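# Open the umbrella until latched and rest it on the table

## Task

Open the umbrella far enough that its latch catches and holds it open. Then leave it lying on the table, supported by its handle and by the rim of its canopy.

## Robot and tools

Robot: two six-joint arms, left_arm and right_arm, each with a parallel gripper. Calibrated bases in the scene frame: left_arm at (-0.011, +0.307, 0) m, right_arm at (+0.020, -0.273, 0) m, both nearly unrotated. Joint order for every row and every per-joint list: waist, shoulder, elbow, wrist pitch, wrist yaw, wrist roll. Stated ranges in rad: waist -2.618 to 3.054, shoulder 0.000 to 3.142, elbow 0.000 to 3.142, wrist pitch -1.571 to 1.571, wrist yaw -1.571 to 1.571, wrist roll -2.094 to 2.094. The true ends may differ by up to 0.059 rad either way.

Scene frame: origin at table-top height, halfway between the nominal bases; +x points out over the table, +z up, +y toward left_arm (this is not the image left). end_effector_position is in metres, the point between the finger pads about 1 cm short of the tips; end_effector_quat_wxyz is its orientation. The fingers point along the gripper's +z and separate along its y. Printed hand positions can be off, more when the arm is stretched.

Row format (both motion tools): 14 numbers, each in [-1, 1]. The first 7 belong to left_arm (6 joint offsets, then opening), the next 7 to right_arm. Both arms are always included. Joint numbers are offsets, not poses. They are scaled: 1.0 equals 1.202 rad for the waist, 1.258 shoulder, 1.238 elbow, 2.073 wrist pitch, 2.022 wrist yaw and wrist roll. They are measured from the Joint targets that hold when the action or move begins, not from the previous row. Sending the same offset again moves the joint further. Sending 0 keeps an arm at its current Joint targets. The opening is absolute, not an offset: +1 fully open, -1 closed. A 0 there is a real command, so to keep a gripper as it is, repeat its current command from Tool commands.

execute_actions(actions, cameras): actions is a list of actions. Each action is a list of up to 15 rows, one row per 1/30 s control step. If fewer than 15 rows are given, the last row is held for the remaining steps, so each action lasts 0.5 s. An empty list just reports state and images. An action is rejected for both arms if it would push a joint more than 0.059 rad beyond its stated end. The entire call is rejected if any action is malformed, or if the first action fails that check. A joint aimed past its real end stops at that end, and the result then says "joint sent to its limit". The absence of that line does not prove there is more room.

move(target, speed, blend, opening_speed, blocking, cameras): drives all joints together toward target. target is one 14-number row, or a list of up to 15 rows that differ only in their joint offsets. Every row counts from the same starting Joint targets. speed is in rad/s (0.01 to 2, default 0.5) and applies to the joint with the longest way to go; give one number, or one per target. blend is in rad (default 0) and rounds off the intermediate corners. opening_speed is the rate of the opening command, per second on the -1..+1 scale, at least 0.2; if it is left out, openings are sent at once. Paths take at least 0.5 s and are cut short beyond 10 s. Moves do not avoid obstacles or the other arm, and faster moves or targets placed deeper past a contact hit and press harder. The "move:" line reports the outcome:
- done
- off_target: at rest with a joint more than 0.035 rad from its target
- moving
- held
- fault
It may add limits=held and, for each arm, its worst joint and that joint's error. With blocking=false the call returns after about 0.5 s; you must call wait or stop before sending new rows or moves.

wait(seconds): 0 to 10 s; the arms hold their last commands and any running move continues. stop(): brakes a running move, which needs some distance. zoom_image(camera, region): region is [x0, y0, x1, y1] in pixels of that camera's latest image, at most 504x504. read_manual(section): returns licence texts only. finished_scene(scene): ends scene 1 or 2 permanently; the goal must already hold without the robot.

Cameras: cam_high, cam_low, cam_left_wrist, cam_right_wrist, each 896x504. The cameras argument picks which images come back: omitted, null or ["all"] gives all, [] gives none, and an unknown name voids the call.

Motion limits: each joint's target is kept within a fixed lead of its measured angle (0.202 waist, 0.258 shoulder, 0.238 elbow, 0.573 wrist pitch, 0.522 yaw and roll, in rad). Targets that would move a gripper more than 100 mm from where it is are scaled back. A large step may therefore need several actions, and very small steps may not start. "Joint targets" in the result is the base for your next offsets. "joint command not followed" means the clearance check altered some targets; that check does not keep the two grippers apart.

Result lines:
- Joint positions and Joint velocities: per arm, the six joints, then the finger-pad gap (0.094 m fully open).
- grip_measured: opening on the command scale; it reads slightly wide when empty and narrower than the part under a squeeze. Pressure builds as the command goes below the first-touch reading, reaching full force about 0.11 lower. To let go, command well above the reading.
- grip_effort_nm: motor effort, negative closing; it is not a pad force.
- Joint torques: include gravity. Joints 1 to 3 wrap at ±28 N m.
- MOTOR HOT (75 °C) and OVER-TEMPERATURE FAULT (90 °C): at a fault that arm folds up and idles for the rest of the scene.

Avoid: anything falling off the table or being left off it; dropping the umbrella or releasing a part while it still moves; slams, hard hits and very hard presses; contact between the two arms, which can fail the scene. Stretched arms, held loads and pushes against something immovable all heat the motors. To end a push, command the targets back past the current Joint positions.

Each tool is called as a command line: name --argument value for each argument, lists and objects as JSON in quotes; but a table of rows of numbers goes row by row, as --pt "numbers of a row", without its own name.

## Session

execute_actions --actions '[]'

Scene clock: 0.00 s.
left_arm: end_effector_position=(+0.5959, +0.4043, +0.2207) grip_measured=+1.000 grip_effort_nm=n/a end_effector_quat_wxyz=(+0.654, +0.378, +0.634, -0.163) | right_arm: end_effector_position=(+0.1480, -0.4587, +0.1654) grip_measured=+1.000 grip_effort_nm=n/a end_effector_quat_wxyz=(+0.072, +0.916, +0.386, -0.084)
Joint names: [waist, shoulder, elbow, wrist pitch, wrist yaw, wrist roll]
Joint positions: left_arm=[0.458 2.394 1.981 0.157 1.203 0.533 0.094] | right_arm=[-0.875 1.318 1.218 -1.393 0.208 1.528 0.094]
Joint velocities: left_arm=[0.007 0.002 0.002 0.007 -0.095 -0.007 0] | right_arm=[-0.002 -0.002 0.012 0.007 -0.037 0.037 0]
Joint torques (N m): no reading
Motor temperatures (°C): left_arm=[34 34 38 34 32 31 31] | right_arm=[34 33 33 32 33 34 34]
Heat: left arm: 38 °C; right arm: 34 °C.
Joint targets: left_arm=[0.458 2.391 1.986 0.144 1.208 0.531] | right_arm=[-0.875 1.313 1.224 -1.399 0.218 1.527]
Tool commands: left_gripper/opening=+1.0 right_gripper/opening=+1.0

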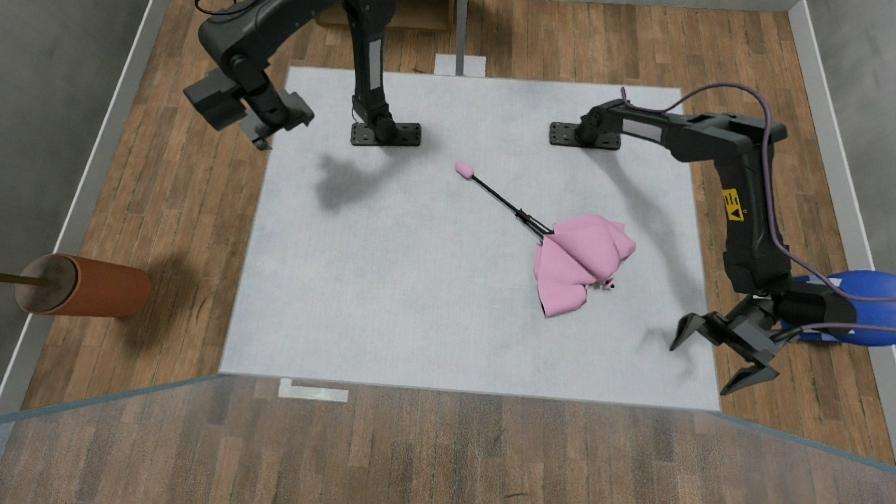

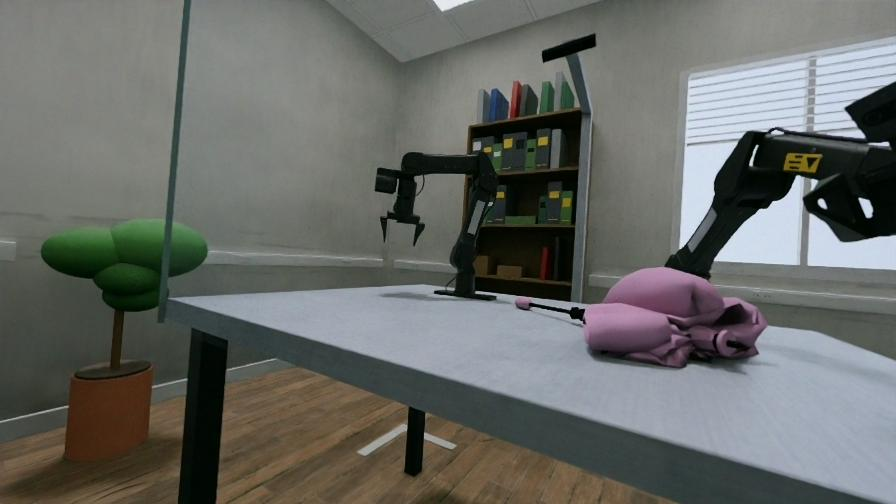

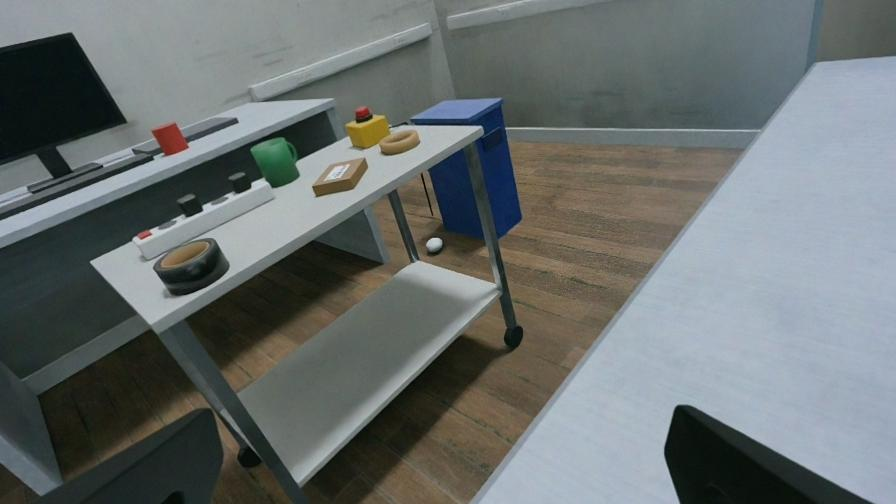

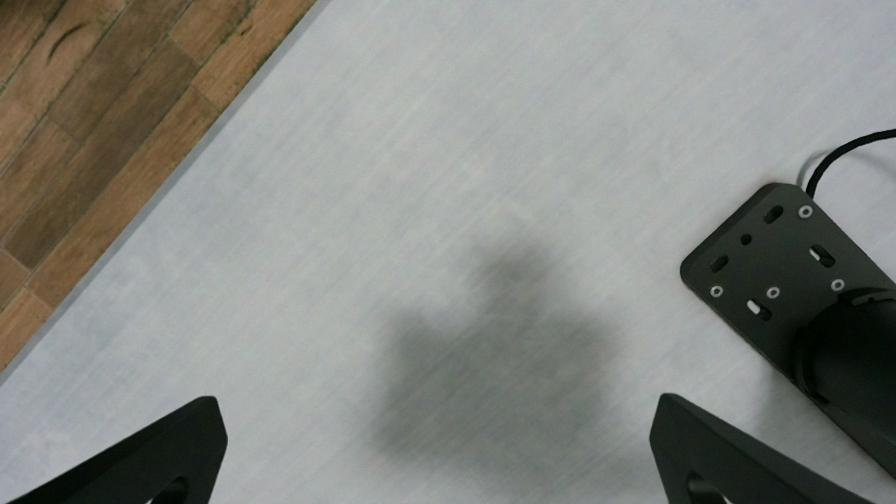

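move --target '[-0.3361,-0.4126,-0.1817,-0.3362,-0.2987,-0.1313,1,0.805,0.0159,0.126,0.0359,-0.0539,-0.3776,1]' --speed 0.9 --cameras '[]'

move --target '[-0.3361,-0.4126,-0.1817,-0.3362,-0.2987,-0.1313,1,0.805,0.0159,0.126,0.0359,-0.0539,-0.3776,1]' --speed 0.9

Scene clock: 16.23 s.
left_arm: end_effector_position=(+0.5172, +0.2181, +0.2712) grip_measured=+1.000 grip_effort_nm=-0.012 end_effector_quat_wxyz=(+0.460, +0.238, +0.832, -0.201) | right_arm: end_effector_position=(+0.2818, -0.2512, +0.2015) grip_measured=+1.000 grip_effort_nm=-0.046 end_effector_quat_wxyz=(+0.140, +0.309, +0.941, +0.008)
Joint names: [waist, shoulder, elbow, wrist pitch, wrist yaw, wrist roll]
Joint positions: left_arm=[0.048 1.89 1.78 -0.537 0.603 0.271 0.094] | right_arm=[0.09 1.324 1.349 -1.338 0.113 0.775 0.094]
Joint velocities: left_arm=[0.007 -0.012 -0.007 -0.022 -0.022 0.037 0] | right_arm=[-0.012 0.017 -0.017 -0.007 -0.007 -0.007 0]
Joint torques (N m): left_arm=[0.54 -10.33 6.13 1.81 0.2 -0.01] | right_arm=[0.31 -2.86 9.37 0.94 0.03 -0.1]
Motor temperatures (°C): left_arm=[34 40 40 36 32 31 31] | right_arm=[34 33 34 32 33 34 34]
Heat: left arm: 40 °C; right arm: 34 °C.
Joint targets: left_arm=[0.054 1.872 1.761 -0.553 0.604 0.266] | right_arm=[0.093 1.333 1.381 -1.324 0.109 0.764]
move: done
No camera images: "cameras" was empty.

Scene clock: 18.20 s.
left_arm: end_effector_position=(+0.2858, +0.1909, +0.2674) grip_measured=+1.000 grip_effort_nm=0.002 end_effector_quat_wxyz=(+0.255, +0.182, +0.948, -0.050) | right_arm: end_effector_position=(+0.1520, +0.0009, +0.2520) grip_measured=+1.000 grip_effort_nm=-0.066 end_effector_quat_wxyz=(+0.196, -0.513, +0.827, +0.120)
Joint names: [waist, shoulder, elbow, wrist pitch, wrist yaw, wrist roll]
Joint positions: left_arm=[-0.345 1.361 1.553 -1.238 0.006 0.007 0.094] | right_arm=[1.058 1.344 1.504 -1.267 0.009 0.011 0.094]
Joint velocities: left_arm=[0.007 0.007 0.012 -0.11 0.022 0.007 0] | right_arm=[-0.032 -0.002 -0.012 -0.007 -0.022 -0.007 0]
Joint torques (N m): left_arm=[-0.36 -4.56 5.31 1.42 -0.09 -0.01] | right_arm=[0.25 -3.03 9.37 1.29 -0.09 -0.08]
Motor temperatures (°C): left_arm=[34 39 40 36 32 31 31] | right_arm=[34 33 34 32 33 34 34]
Heat: left arm: 40 °C; right arm: 34 °C.
Joint targets: left_arm=[-0.350 1.353 1.536 -1.250 0.000 0.000] | right_arm=[1.060 1.353 1.536 -1.250 0.000 0.000]
move: done

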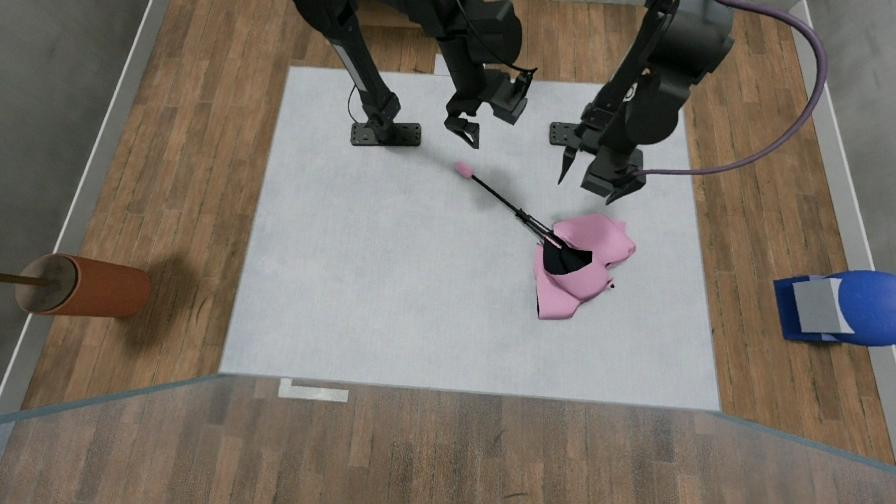

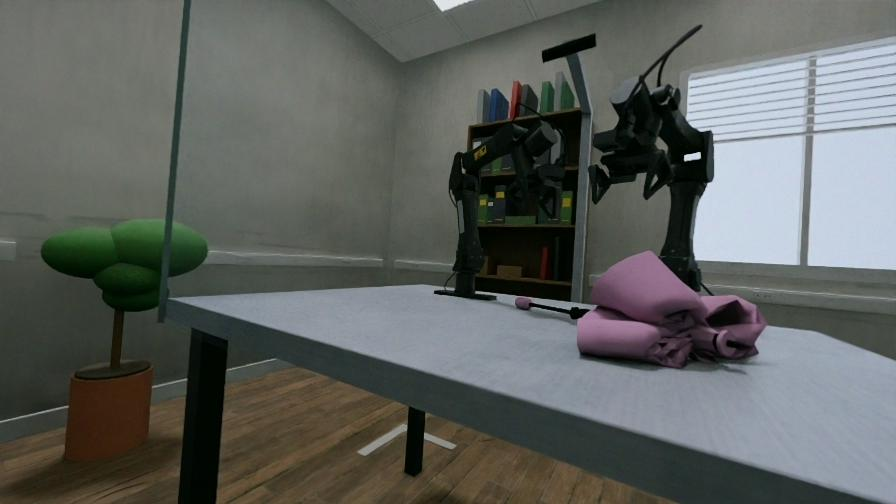

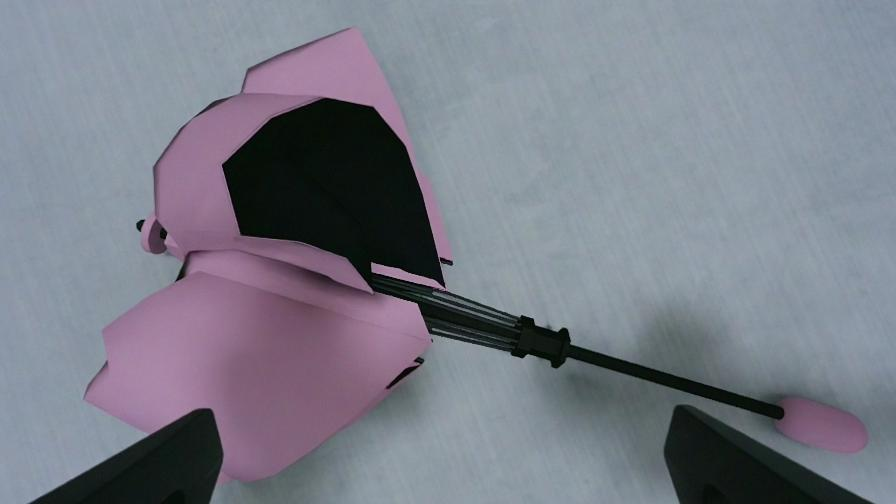

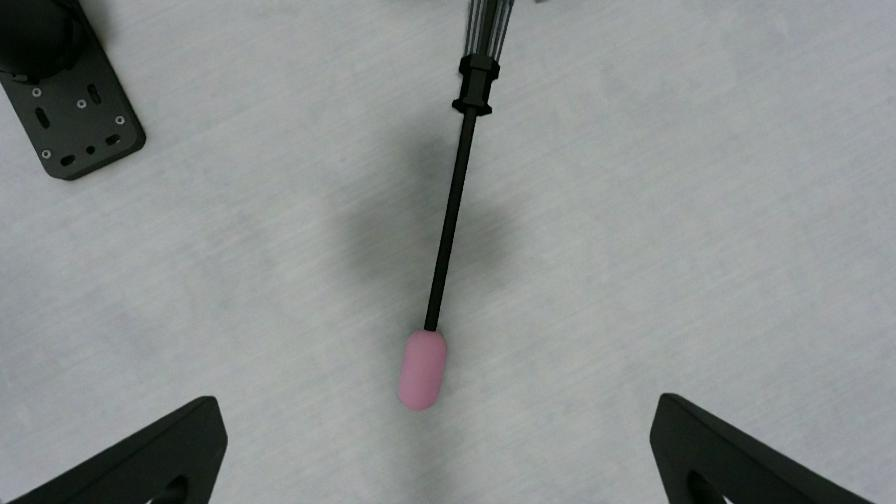

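move --target '[0.707,-0.201,-0.756,0.941,0,0,0.1,0.0815,-0.0469,-0.525,0.2397,0.049,0.1286,0.1]' --speed 1.0

Scene clock: 44.03 s.
left_arm: end_effector_position=(+0.3382, +0.4843, +0.3412) grip_measured=+0.101 grip_effort_nm=-0.085 end_effector_quat_wxyz=(+0.753, -0.145, +0.616, +0.182) | right_arm: end_effector_position=(+0.1351, -0.0006, +0.1005) grip_measured=+0.102 grip_effort_nm=-0.149 end_effector_quat_wxyz=(+0.169, -0.450, +0.872, +0.097)
Joint names: [waist, shoulder, elbow, wrist pitch, wrist yaw, wrist roll]
Joint positions: left_arm=[0.494 1.117 0.62 0.698 0 0.006 0.052] | right_arm=[1.153 1.319 0.904 -0.772 0.084 0.25 0.052]
Joint velocities: left_arm=[-0.012 -0.007 0.012 -0.022 -0.051 -0.066 0.001] | right_arm=[-0.002 0.012 0.002 0.066 -0.095 0.051 0]
Joint torques (N m): left_arm=[0.5 -4.15 6.19 2.27 -0.02 -0.02] | right_arm=[0.59 -5.81 5.42 1.18 0.24 0.11]
Motor temperatures (°C): left_arm=[34 36 39 37 32 31 31] | right_arm=[34 34 36 33 33 34 34]
Heat: left arm: 39 °C; right arm: 36 °C.
Joint targets: left_arm=[0.499 1.100 0.600 0.701 0.000 0.000] | right_arm=[1.158 1.294 0.887 -0.753 0.099 0.261]
move: done

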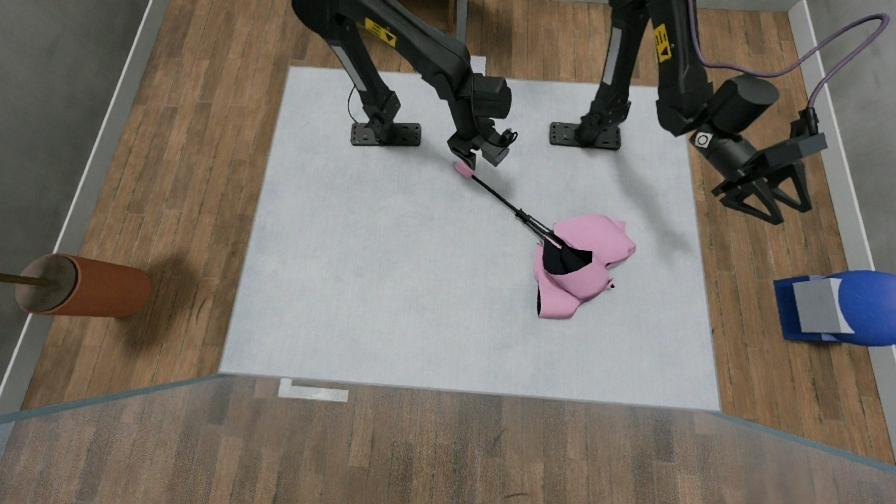

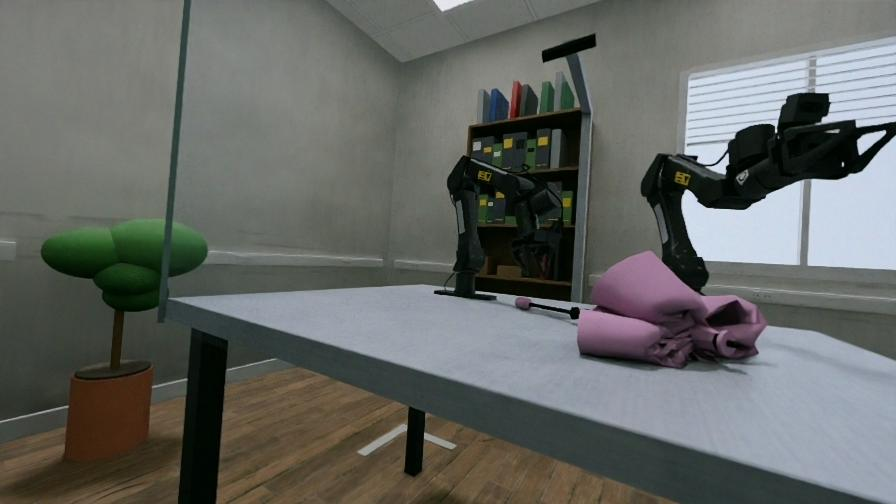

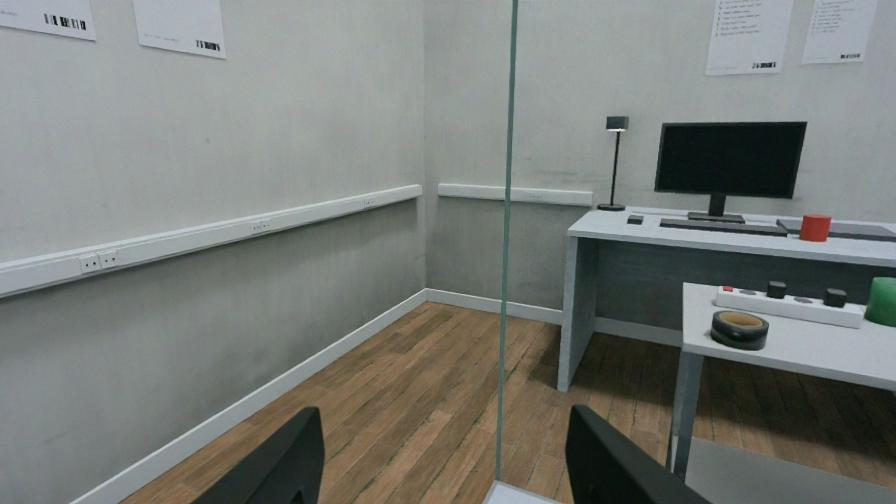

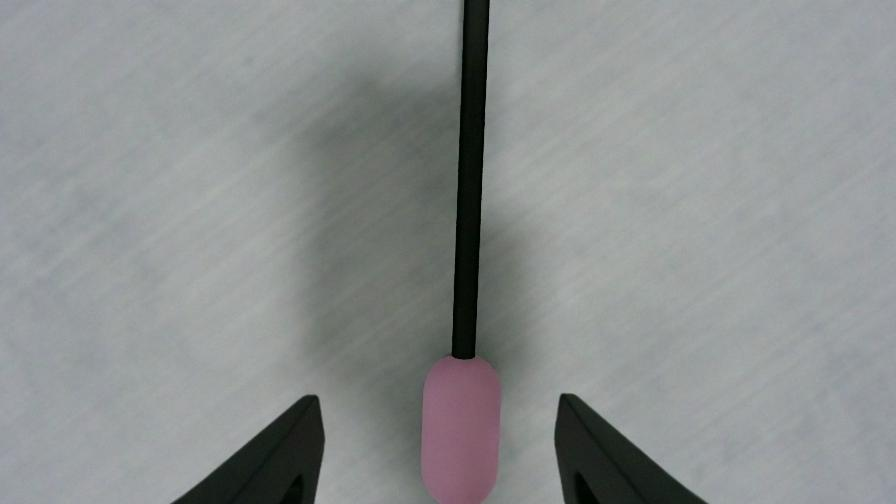

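move --target '[0.2088,-0.0795,-0.2423,0.3232,0,0,0.1,-0.0191,0.1526,-0.1527,0.177,0.0094,0.004,0.1]' --speed 0.6 --cameras '["cam_low","cam_right_wrist"]'

Scene clock: 56.80 s.
left_arm: end_effector_position=(+0.2156, +0.5054, +0.3869) grip_measured=+0.101 grip_effort_nm=-0.085 end_effector_quat_wxyz=(+0.843, -0.151, +0.407, +0.319) | right_arm: end_effector_position=(+0.1468, +0.0112, +0.0278) grip_measured=+0.102 grip_effort_nm=-0.139 end_effector_quat_wxyz=(+0.182, -0.438, +0.875, +0.097)
Joint names: [waist, shoulder, elbow, wrist pitch, wrist yaw, wrist roll]
Joint positions: left_arm=[0.743 1.013 0.319 1.367 0.001 0.006 0.052] | right_arm=[1.141 1.476 0.713 -0.405 0.102 0.258 0.052]
Joint velocities: left_arm=[0.002 0.007 -0.002 -0.051 -0.022 -0.095 0] | right_arm=[0.002 -0.007 -0.012 -0.007 0.022 -0.037 0]
Joint torques (N m): left_arm=[0.65 -2.39 5.38 1.78 -0.03 -0.02] | right_arm=[-0.54 -3.9 4.97 1.19 0.25 0.12]
Motor temperatures (°C): left_arm=[34 36 40 38 32 31 31] | right_arm=[34 34 35 34 33 34 34]
Heat: left arm: 40 °C; right arm: 35 °C.
Joint targets: left_arm=[0.750 1.000 0.300 1.371 0.000 0.000] | right_arm=[1.135 1.486 0.698 -0.386 0.118 0.269]
move: done
Images, in order (width x height): cam_low 896x504, cam_right_wrist 896x504.

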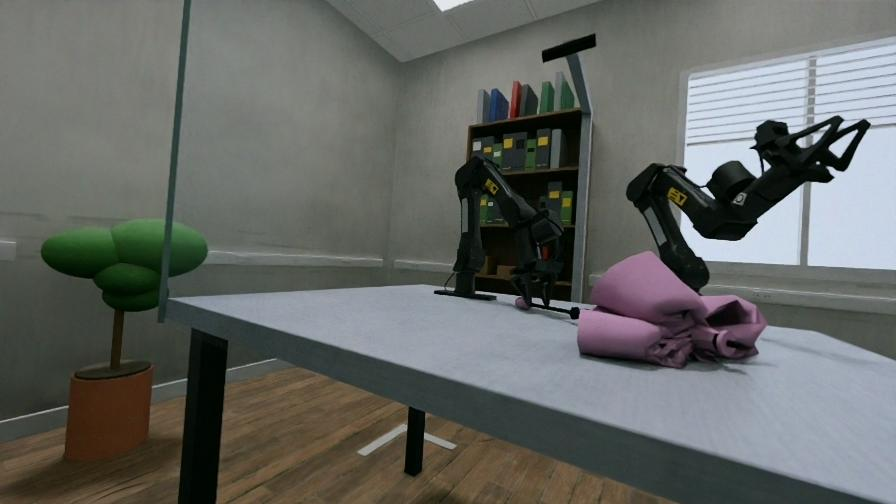

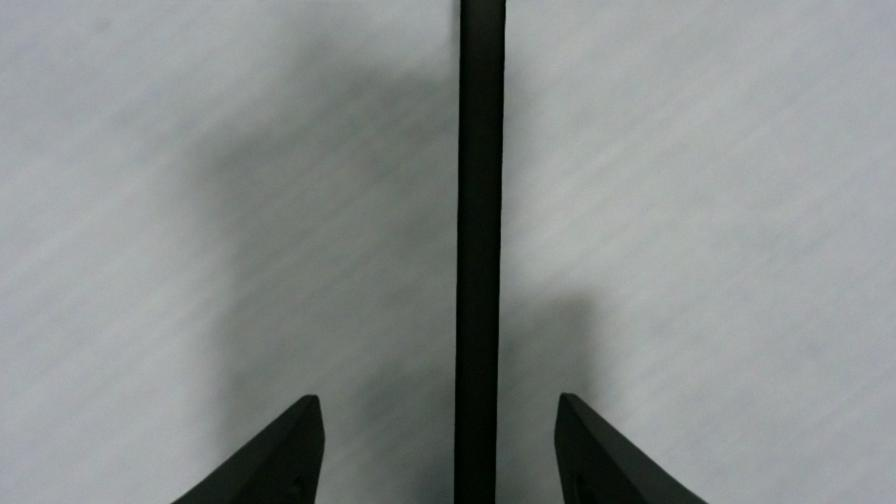

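move --target '[0,0,0,0,0,0,0.1,-0.022,0.0305,0.003,0,0,-0.006,0.1]' --speed 0.2 --cameras '["cam_right_wrist"]'

Scene clock: 65.07 s.
left_arm: end_effector_position=(+0.2155, +0.5053, +0.3870) grip_measured=+0.101 grip_effort_nm=-0.076 end_effector_quat_wxyz=(+0.843, -0.151, +0.407, +0.319) | right_arm: end_effector_position=(+0.1533, +0.0048, +0.0174) grip_measured=+0.102 grip_effort_nm=-0.144 end_effector_quat_wxyz=(+0.171, -0.428, +0.883, +0.083)
Joint names: [waist, shoulder, elbow, wrist pitch, wrist yaw, wrist roll]
Joint positions: left_arm=[0.743 1.013 0.319 1.368 0.001 0.006 0.052] | right_arm=[1.114 1.513 0.713 -0.403 0.103 0.259 0.052]
Joint velocities: left_arm=[-0.002 0.007 -0.002 -0.022 -0.066 -0.022 -0.001] | right_arm=[0.007 -0.022 -0.002 -0.007 0.007 0.007 -0.001]
Joint torques (N m): left_arm=[0.64 -2.37 5.41 1.74 -0.03 -0.02] | right_arm=[-0.51 -3.85 5.15 1.13 0.25 -0.01]
Motor temperatures (°C): left_arm=[34 35 39 38 32 31 30] | right_arm=[34 34 35 34 33 34 34]
Heat: left arm: 39 °C; right arm: 35 °C.
Joint targets: left_arm=[0.750 1.000 0.300 1.371 0.000 0.000] | right_arm=[1.109 1.524 0.701 -0.386 0.118 0.257]
move: done
Images, in order (width x height): cam_right_wrist 896x504.

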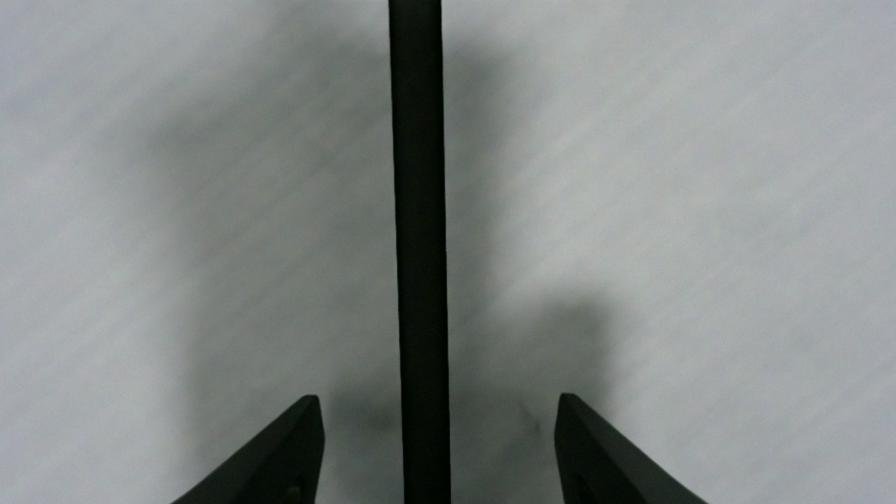

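move --target '[0,0,0,0,0,0,0.1,0,0,0,0,0,0,-1]' --speed 0.2 --opening_speed 0.8 --cameras '["cam_right_wrist"]'

Scene clock: 68.57 s.
left_arm: end_effector_position=(+0.2155, +0.5053, +0.3871) grip_measured=+0.101 grip_effort_nm=-0.085 end_effector_quat_wxyz=(+0.843, -0.151, +0.407, +0.319) | right_arm: end_effector_position=(+0.1535, +0.0050, +0.0175) grip_measured=-0.827 grip_effort_nm=-1.048 end_effector_quat_wxyz=(+0.172, -0.429, +0.883, +0.083)
Joint names: [waist, shoulder, elbow, wrist pitch, wrist yaw, wrist roll]
Joint positions: left_arm=[0.743 1.013 0.319 1.368 0.001 0.006 0.052] | right_arm=[1.114 1.513 0.713 -0.401 0.103 0.256 0.008]
Joint velocities: left_arm=[-0.002 0.007 0.002 0.007 -0.037 -0.022 0.001] | right_arm=[0.002 -0.002 -0.007 -0.081 -0.081 -0.066 -0.001]
Joint torques (N m): left_arm=[0.68 -2.37 5.38 1.73 -0.03 -0.02] | right_arm=[-0.53 -3.9 5.12 1.14 0.24 0.03]
Motor temperatures (°C): left_arm=[34 35 39 38 32 31 30] | right_arm=[34 34 35 34 33 34 34]
Heat: left arm: 39 °C; right arm: 35 °C.
Joint targets: left_arm=[0.750 1.000 0.300 1.371 0.000 0.000] | right_arm=[1.109 1.524 0.701 -0.386 0.118 0.257]
move: done
Images, in order (width x height): cam_right_wrist 896x504.

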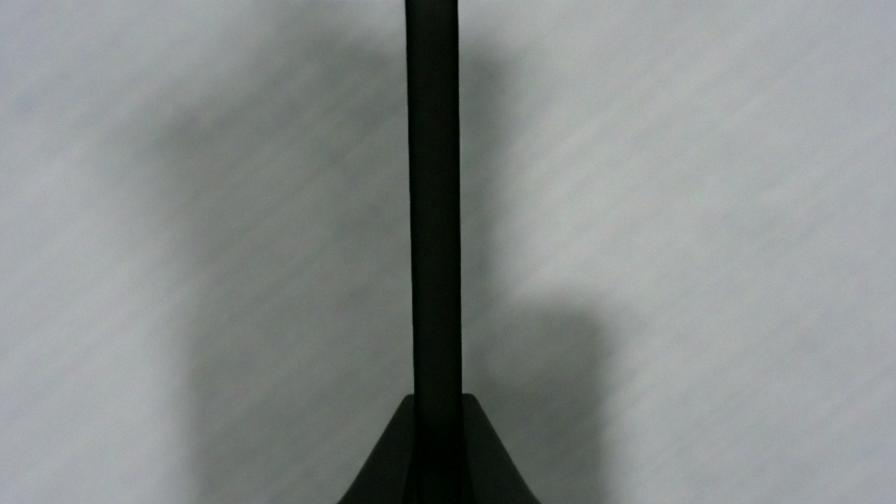

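move --pt "0 0 0 0 0 0 0.1 0.0599 -0.2878 -0.0598 -0.0285 0.049 0.0143 -1" --pt "0 0 0 0 0 0 0.1 0.3486 -0.0922 0.3821 -0.4843 0.4278 0.6771 -1" --speed '[0.3,0.6]' --blend '[0.1,0]'

Scene clock: 88.27 s.
left_arm: end_effector_position=(+0.2155, +0.5053, +0.3871) grip_measured=+0.101 grip_effort_nm=-0.076 end_effector_quat_wxyz=(+0.843, -0.151, +0.407, +0.319) | right_arm: end_effector_position=(+0.1524, -0.0537, +0.1891) grip_measured=-0.827 grip_effort_nm=-1.067 end_effector_quat_wxyz=(+0.426, -0.002, +0.905, -0.013)
Joint names: [waist, shoulder, elbow, wrist pitch, wrist yaw, wrist roll]
Joint positions: left_arm=[0.743 1.013 0.319 1.368 0.001 0.006 0.052] | right_arm=[1.523 1.402 1.137 -1.364 0.879 1.613 0.008]
Joint velocities: left_arm=[0.012 -0.007 0.022 0.007 -0.095 0.022 0] | right_arm=[-0.012 0.002 -0.007 -0.022 -0.007 0.007 0]
Joint torques (N m): left_arm=[0.66 -2.37 5.41 1.73 -0.03 -0.02] | right_arm=[0.46 -3.44 9.54 0.04 1.66 0.14]
Motor temperatures (°C): left_arm=[34 35 39 38 32 31 30] | right_arm=[34 34 35 35 33 34 35]
Heat: left arm: 39 °C; right arm: 35 °C.
Joint targets: left_arm=[0.750 1.000 0.300 1.371 0.000 0.000] | right_arm=[1.528 1.408 1.174 -1.390 0.984 1.625]
move: off_target (right_arm); right_arm: the wrist yaw is farthest, 0.104 rad from its target

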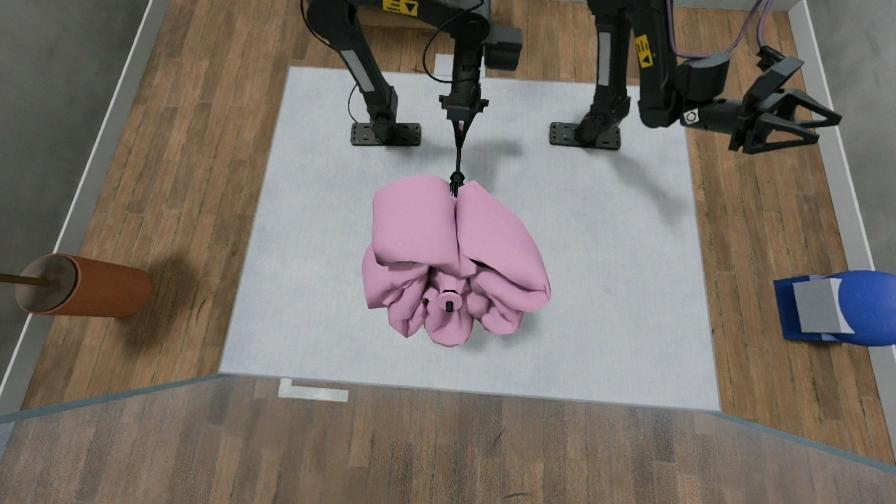

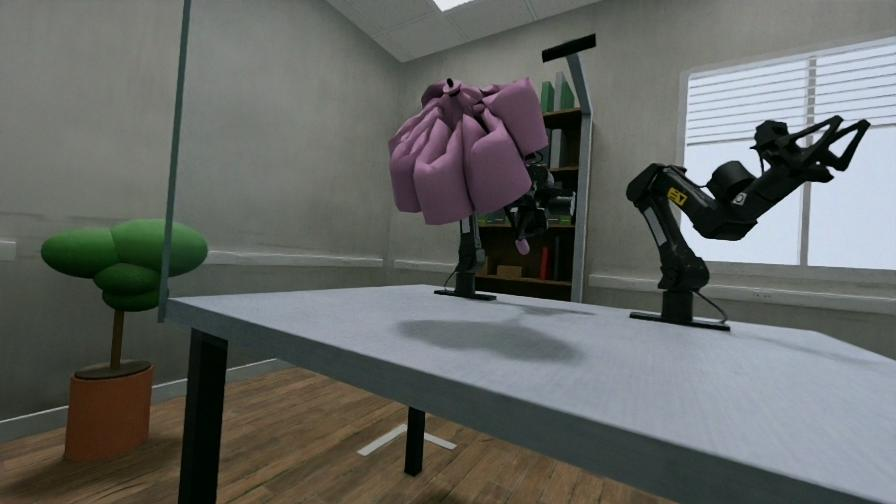

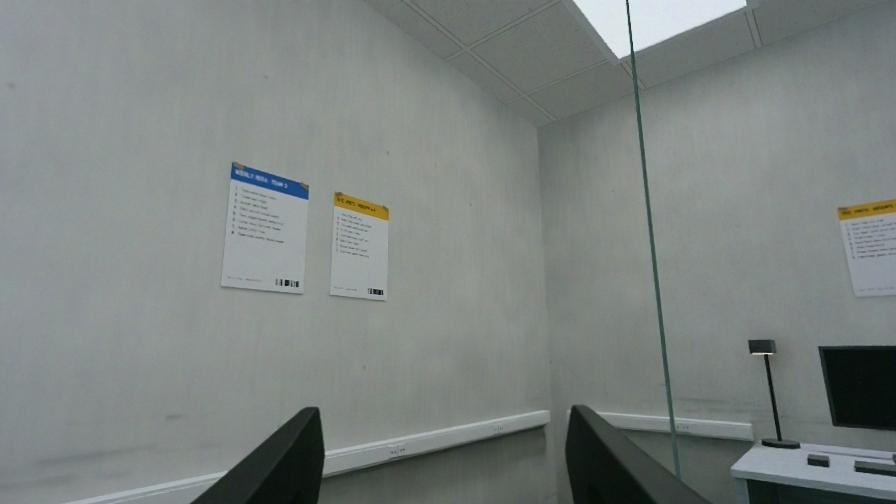

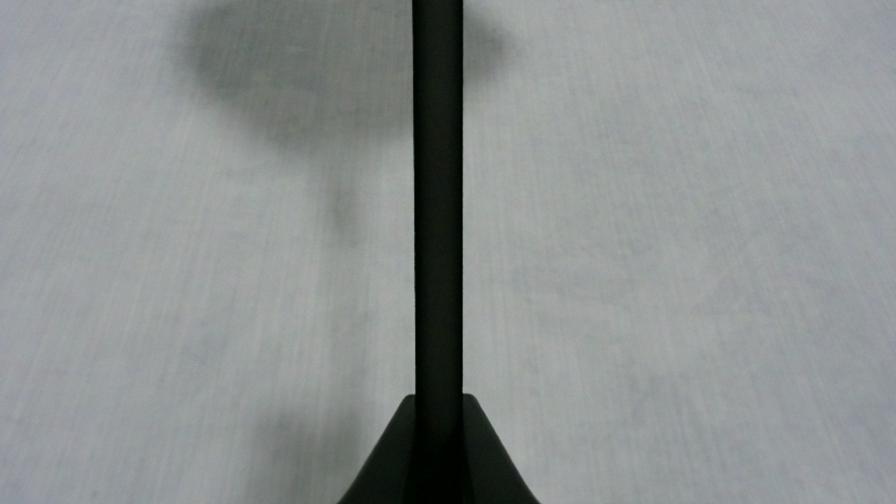

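move --target '[-0.6656,0,0,0,0.0495,-0.1484,0.1,-0.094,-0.0421,-0.0048,0.0733,0.0539,-0.1034,-1]' --speed 0.7

Scene clock: 106.37 s.
left_arm: end_effector_position=(+0.2879, +0.2698, +0.3866) grip_measured=+0.101 grip_effort_nm=-0.090 end_effector_quat_wxyz=(+0.882, -0.006, +0.435, -0.183) | right_arm: end_effector_position=(+0.1875, -0.0524, +0.2084) grip_measured=-0.827 grip_effort_nm=-1.072 end_effector_quat_wxyz=(+0.474, -0.011, +0.880, -0.026)
Joint names: [waist, shoulder, elbow, wrist pitch, wrist yaw, wrist roll]
Joint positions: left_arm=[-0.044 1.013 0.319 1.368 0.094 -0.294 0.052] | right_arm=[1.419 1.384 1.137 -1.257 0.988 1.424 0.008]
Joint velocities: left_arm=[-0.012 -0.012 -0.002 -0.007 -0.007 0.007 -0.001] | right_arm=[-0.012 -0.017 -0.007 0.037 0.037 -0.007 0.001]
Joint torques (N m): left_arm=[-0.46 -2.39 5.39 1.73 0 -0.02] | right_arm=[-0.43 -6.11 9.18 0.65 1.69 -0.07]
Motor temperatures (°C): left_arm=[34 35 39 39 32 31 30] | right_arm=[34 34 35 33 35 34 35]
Heat: left arm: 39 °C; right arm: 35 °C.
Joint targets: left_arm=[-0.050 1.000 0.300 1.371 0.100 -0.300] | right_arm=[1.415 1.355 1.168 -1.238 1.093 1.416]
move: off_target (right_arm); right_arm: the wrist yaw is farthest, 0.105 rad from its target

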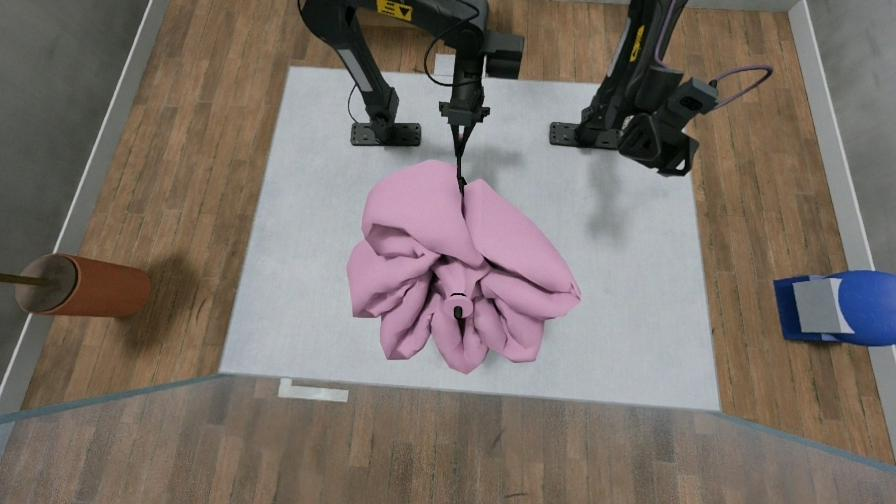

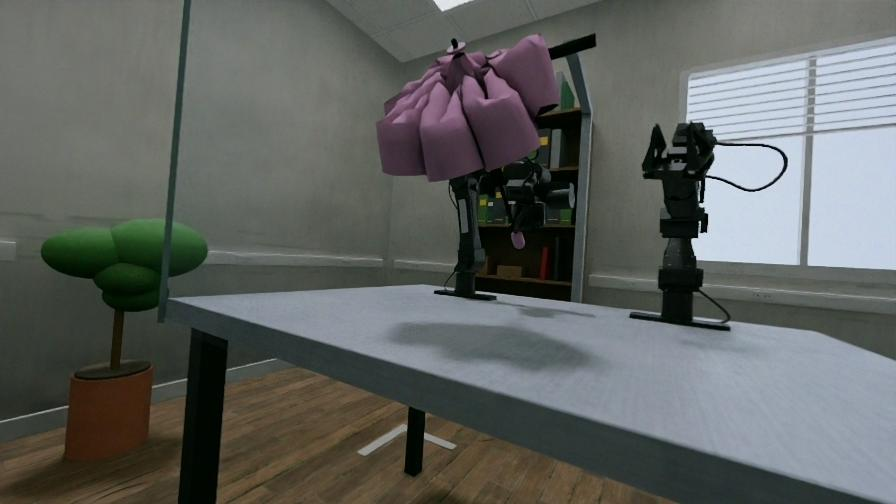

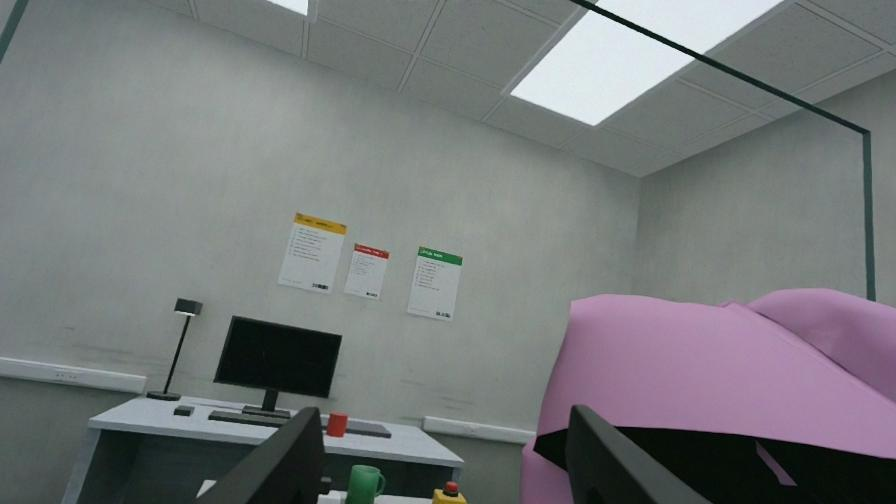

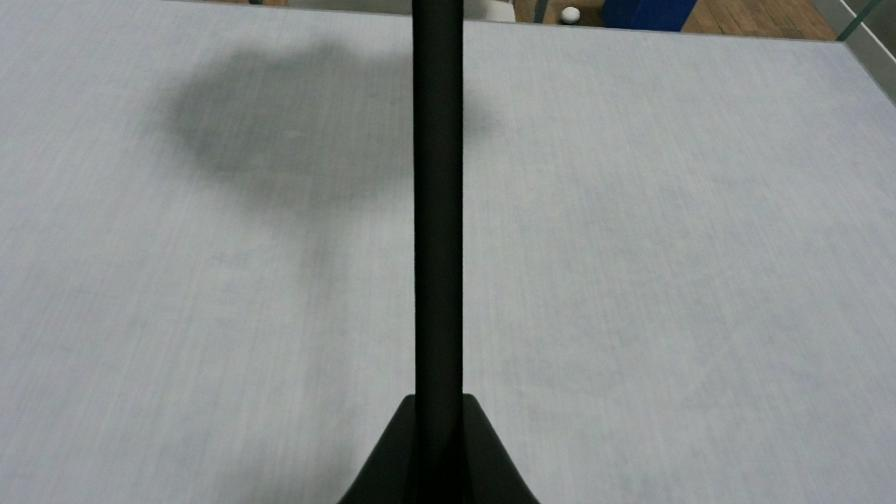

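move --target '[-0.6156,0.1916,0.0727,-0.1452,-0.0371,-0.318,0.1,0,0,0,0,0,0,-1]' --speed 0.7

Scene clock: 130.13 s.
left_arm: end_effector_position=(+0.2471, +0.0287, +0.2704) grip_measured=+0.101 grip_effort_nm=-0.081 end_effector_quat_wxyz=(+0.490, -0.030, +0.628, -0.603) | right_arm: end_effector_position=(+0.1875, -0.0522, +0.2085) grip_measured=-0.827 grip_effort_nm=-1.062 end_effector_quat_wxyz=(+0.474, -0.011, +0.880, -0.025)
Joint names: [waist, shoulder, elbow, wrist pitch, wrist yaw, wrist roll]
Joint positions: left_arm=[-0.785 1.235 0.36 1.085 0.03 -0.942 0.052] | right_arm=[1.419 1.384 1.137 -1.256 0.988 1.423 0.008]
Joint velocities: left_arm=[0.002 0.002 -0.002 -0.051 -0.037 0.066 0.002] | right_arm=[0.007 -0.007 0.002 -0.051 -0.007 0.022 -0.002]
Joint torques (N m): left_arm=[-0.36 -2.52 9.2 2.11 -0.06 0.03] | right_arm=[-0.46 -6.17 9.18 0.64 1.7 -0.06]
Motor temperatures (°C): left_arm=[34 35 39 39 32 31 30] | right_arm=[34 35 36 33 37 34 36]
Heat: left arm: 39 °C; right arm: 37 °C.
Joint targets: left_arm=[-0.790 1.241 0.390 1.070 0.025 -0.943] | right_arm=[1.415 1.355 1.168 -1.238 1.092 1.417]
move: off_target (right_arm); right_arm: the wrist yaw is farthest, 0.105 rad from its target

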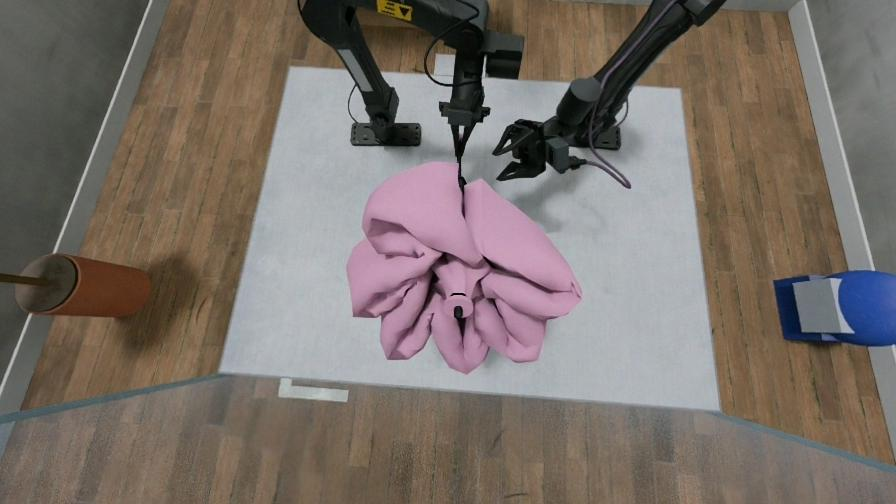

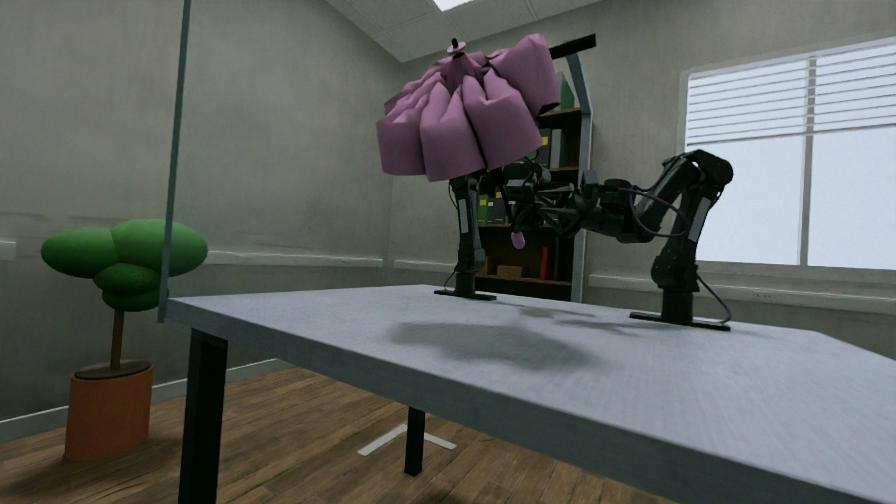

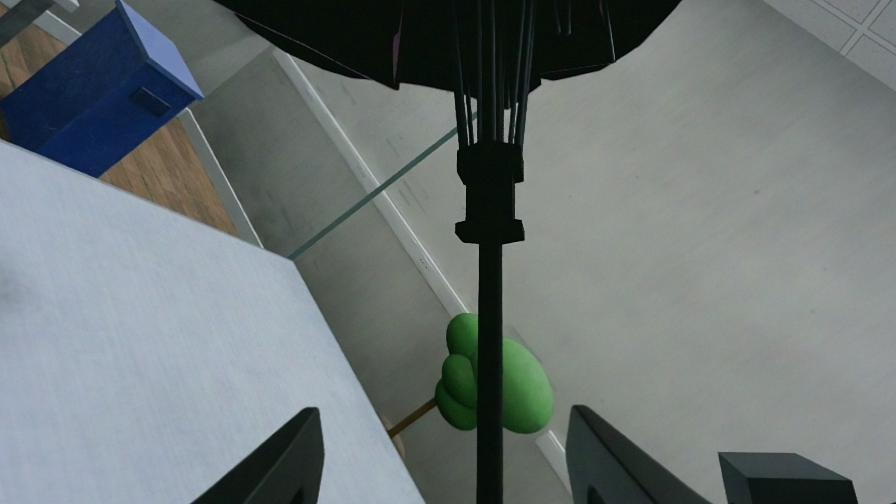

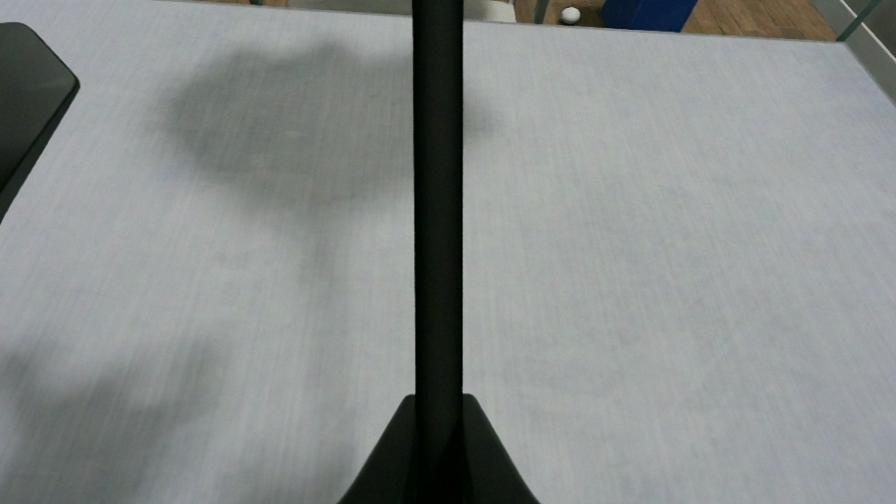

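move --target '[-0.0108,0.1698,0.2583,-0.0507,-0.0069,0.0015,0.1,0,0,0,0,0,0,-1]' --speed 0.35 --cameras '["cam_high","cam_left_wrist"]'

Scene clock: 146.37 s.
left_arm: end_effector_position=(+0.2927, -0.0223, +0.3099) grip_measured=+0.101 grip_effort_nm=-0.085 end_effector_quat_wxyz=(+0.493, -0.032, +0.624, -0.606) | right_arm: end_effector_position=(+0.1875, -0.0522, +0.2085) grip_measured=-0.827 grip_effort_nm=-1.057 end_effector_quat_wxyz=(+0.474, -0.011, +0.880, -0.025)
Joint names: [waist, shoulder, elbow, wrist pitch, wrist yaw, wrist roll]
Joint positions: left_arm=[-0.795 1.442 0.683 0.981 0.016 -0.942 0.052] | right_arm=[1.419 1.384 1.137 -1.256 0.988 1.423 0.008]
Joint velocities: left_arm=[-0.012 -0.007 -0.012 -0.007 0.007 -0.007 0] | right_arm=[0.012 0.012 0.007 0.037 -0.066 -0.007 -0.001]
Joint torques (N m): left_arm=[-0.58 -4.03 9.31 2.05 -0.06 0.07] | right_arm=[-0.47 -6.19 9.21 0.64 1.7 -0.05]
Motor temperatures (°C): left_arm=[34 35 41 41 32 31 30] | right_arm=[34 35 36 33 37 34 36]
Heat: left arm: 41 °C; right arm: 37 °C.
Joint targets: left_arm=[-0.802 1.455 0.710 0.965 0.011 -0.940] | right_arm=[1.415 1.355 1.168 -1.238 1.092 1.416]
move: off_target (right_arm); right_arm: the wrist yaw is farthest, 0.104 rad from its target
Images, in order (width x height): cam_high 896x504, cam_left_wrist 896x504.

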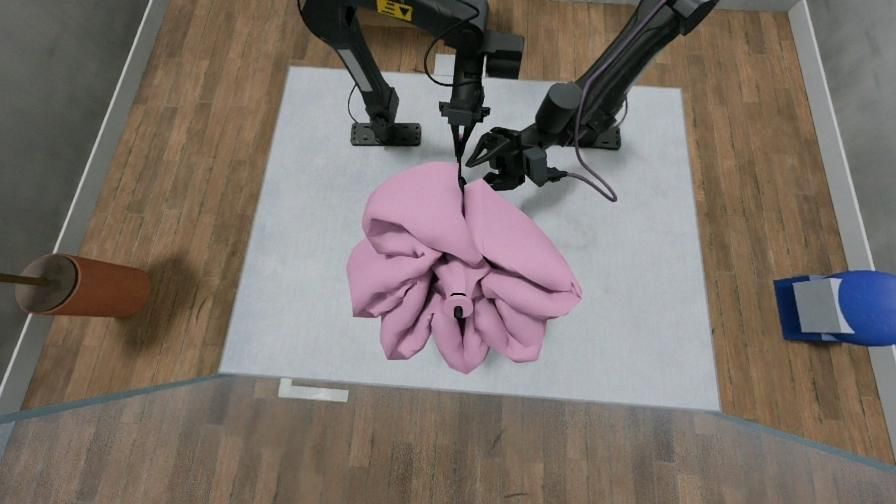

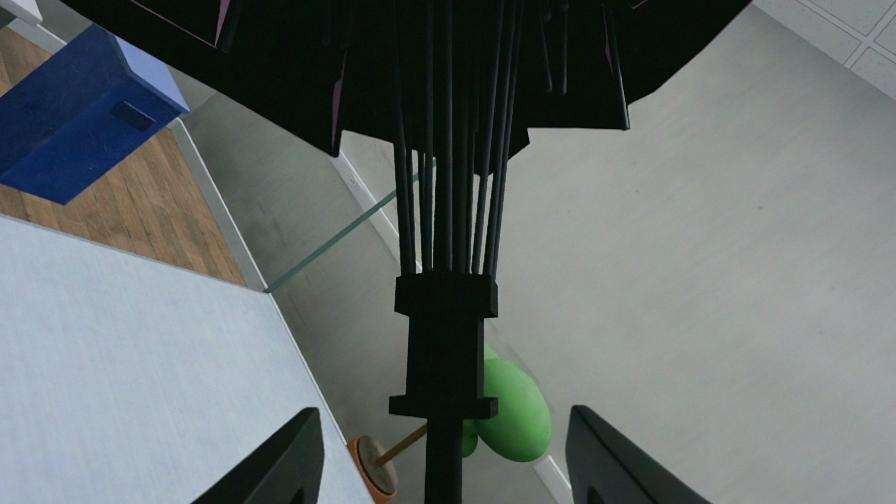

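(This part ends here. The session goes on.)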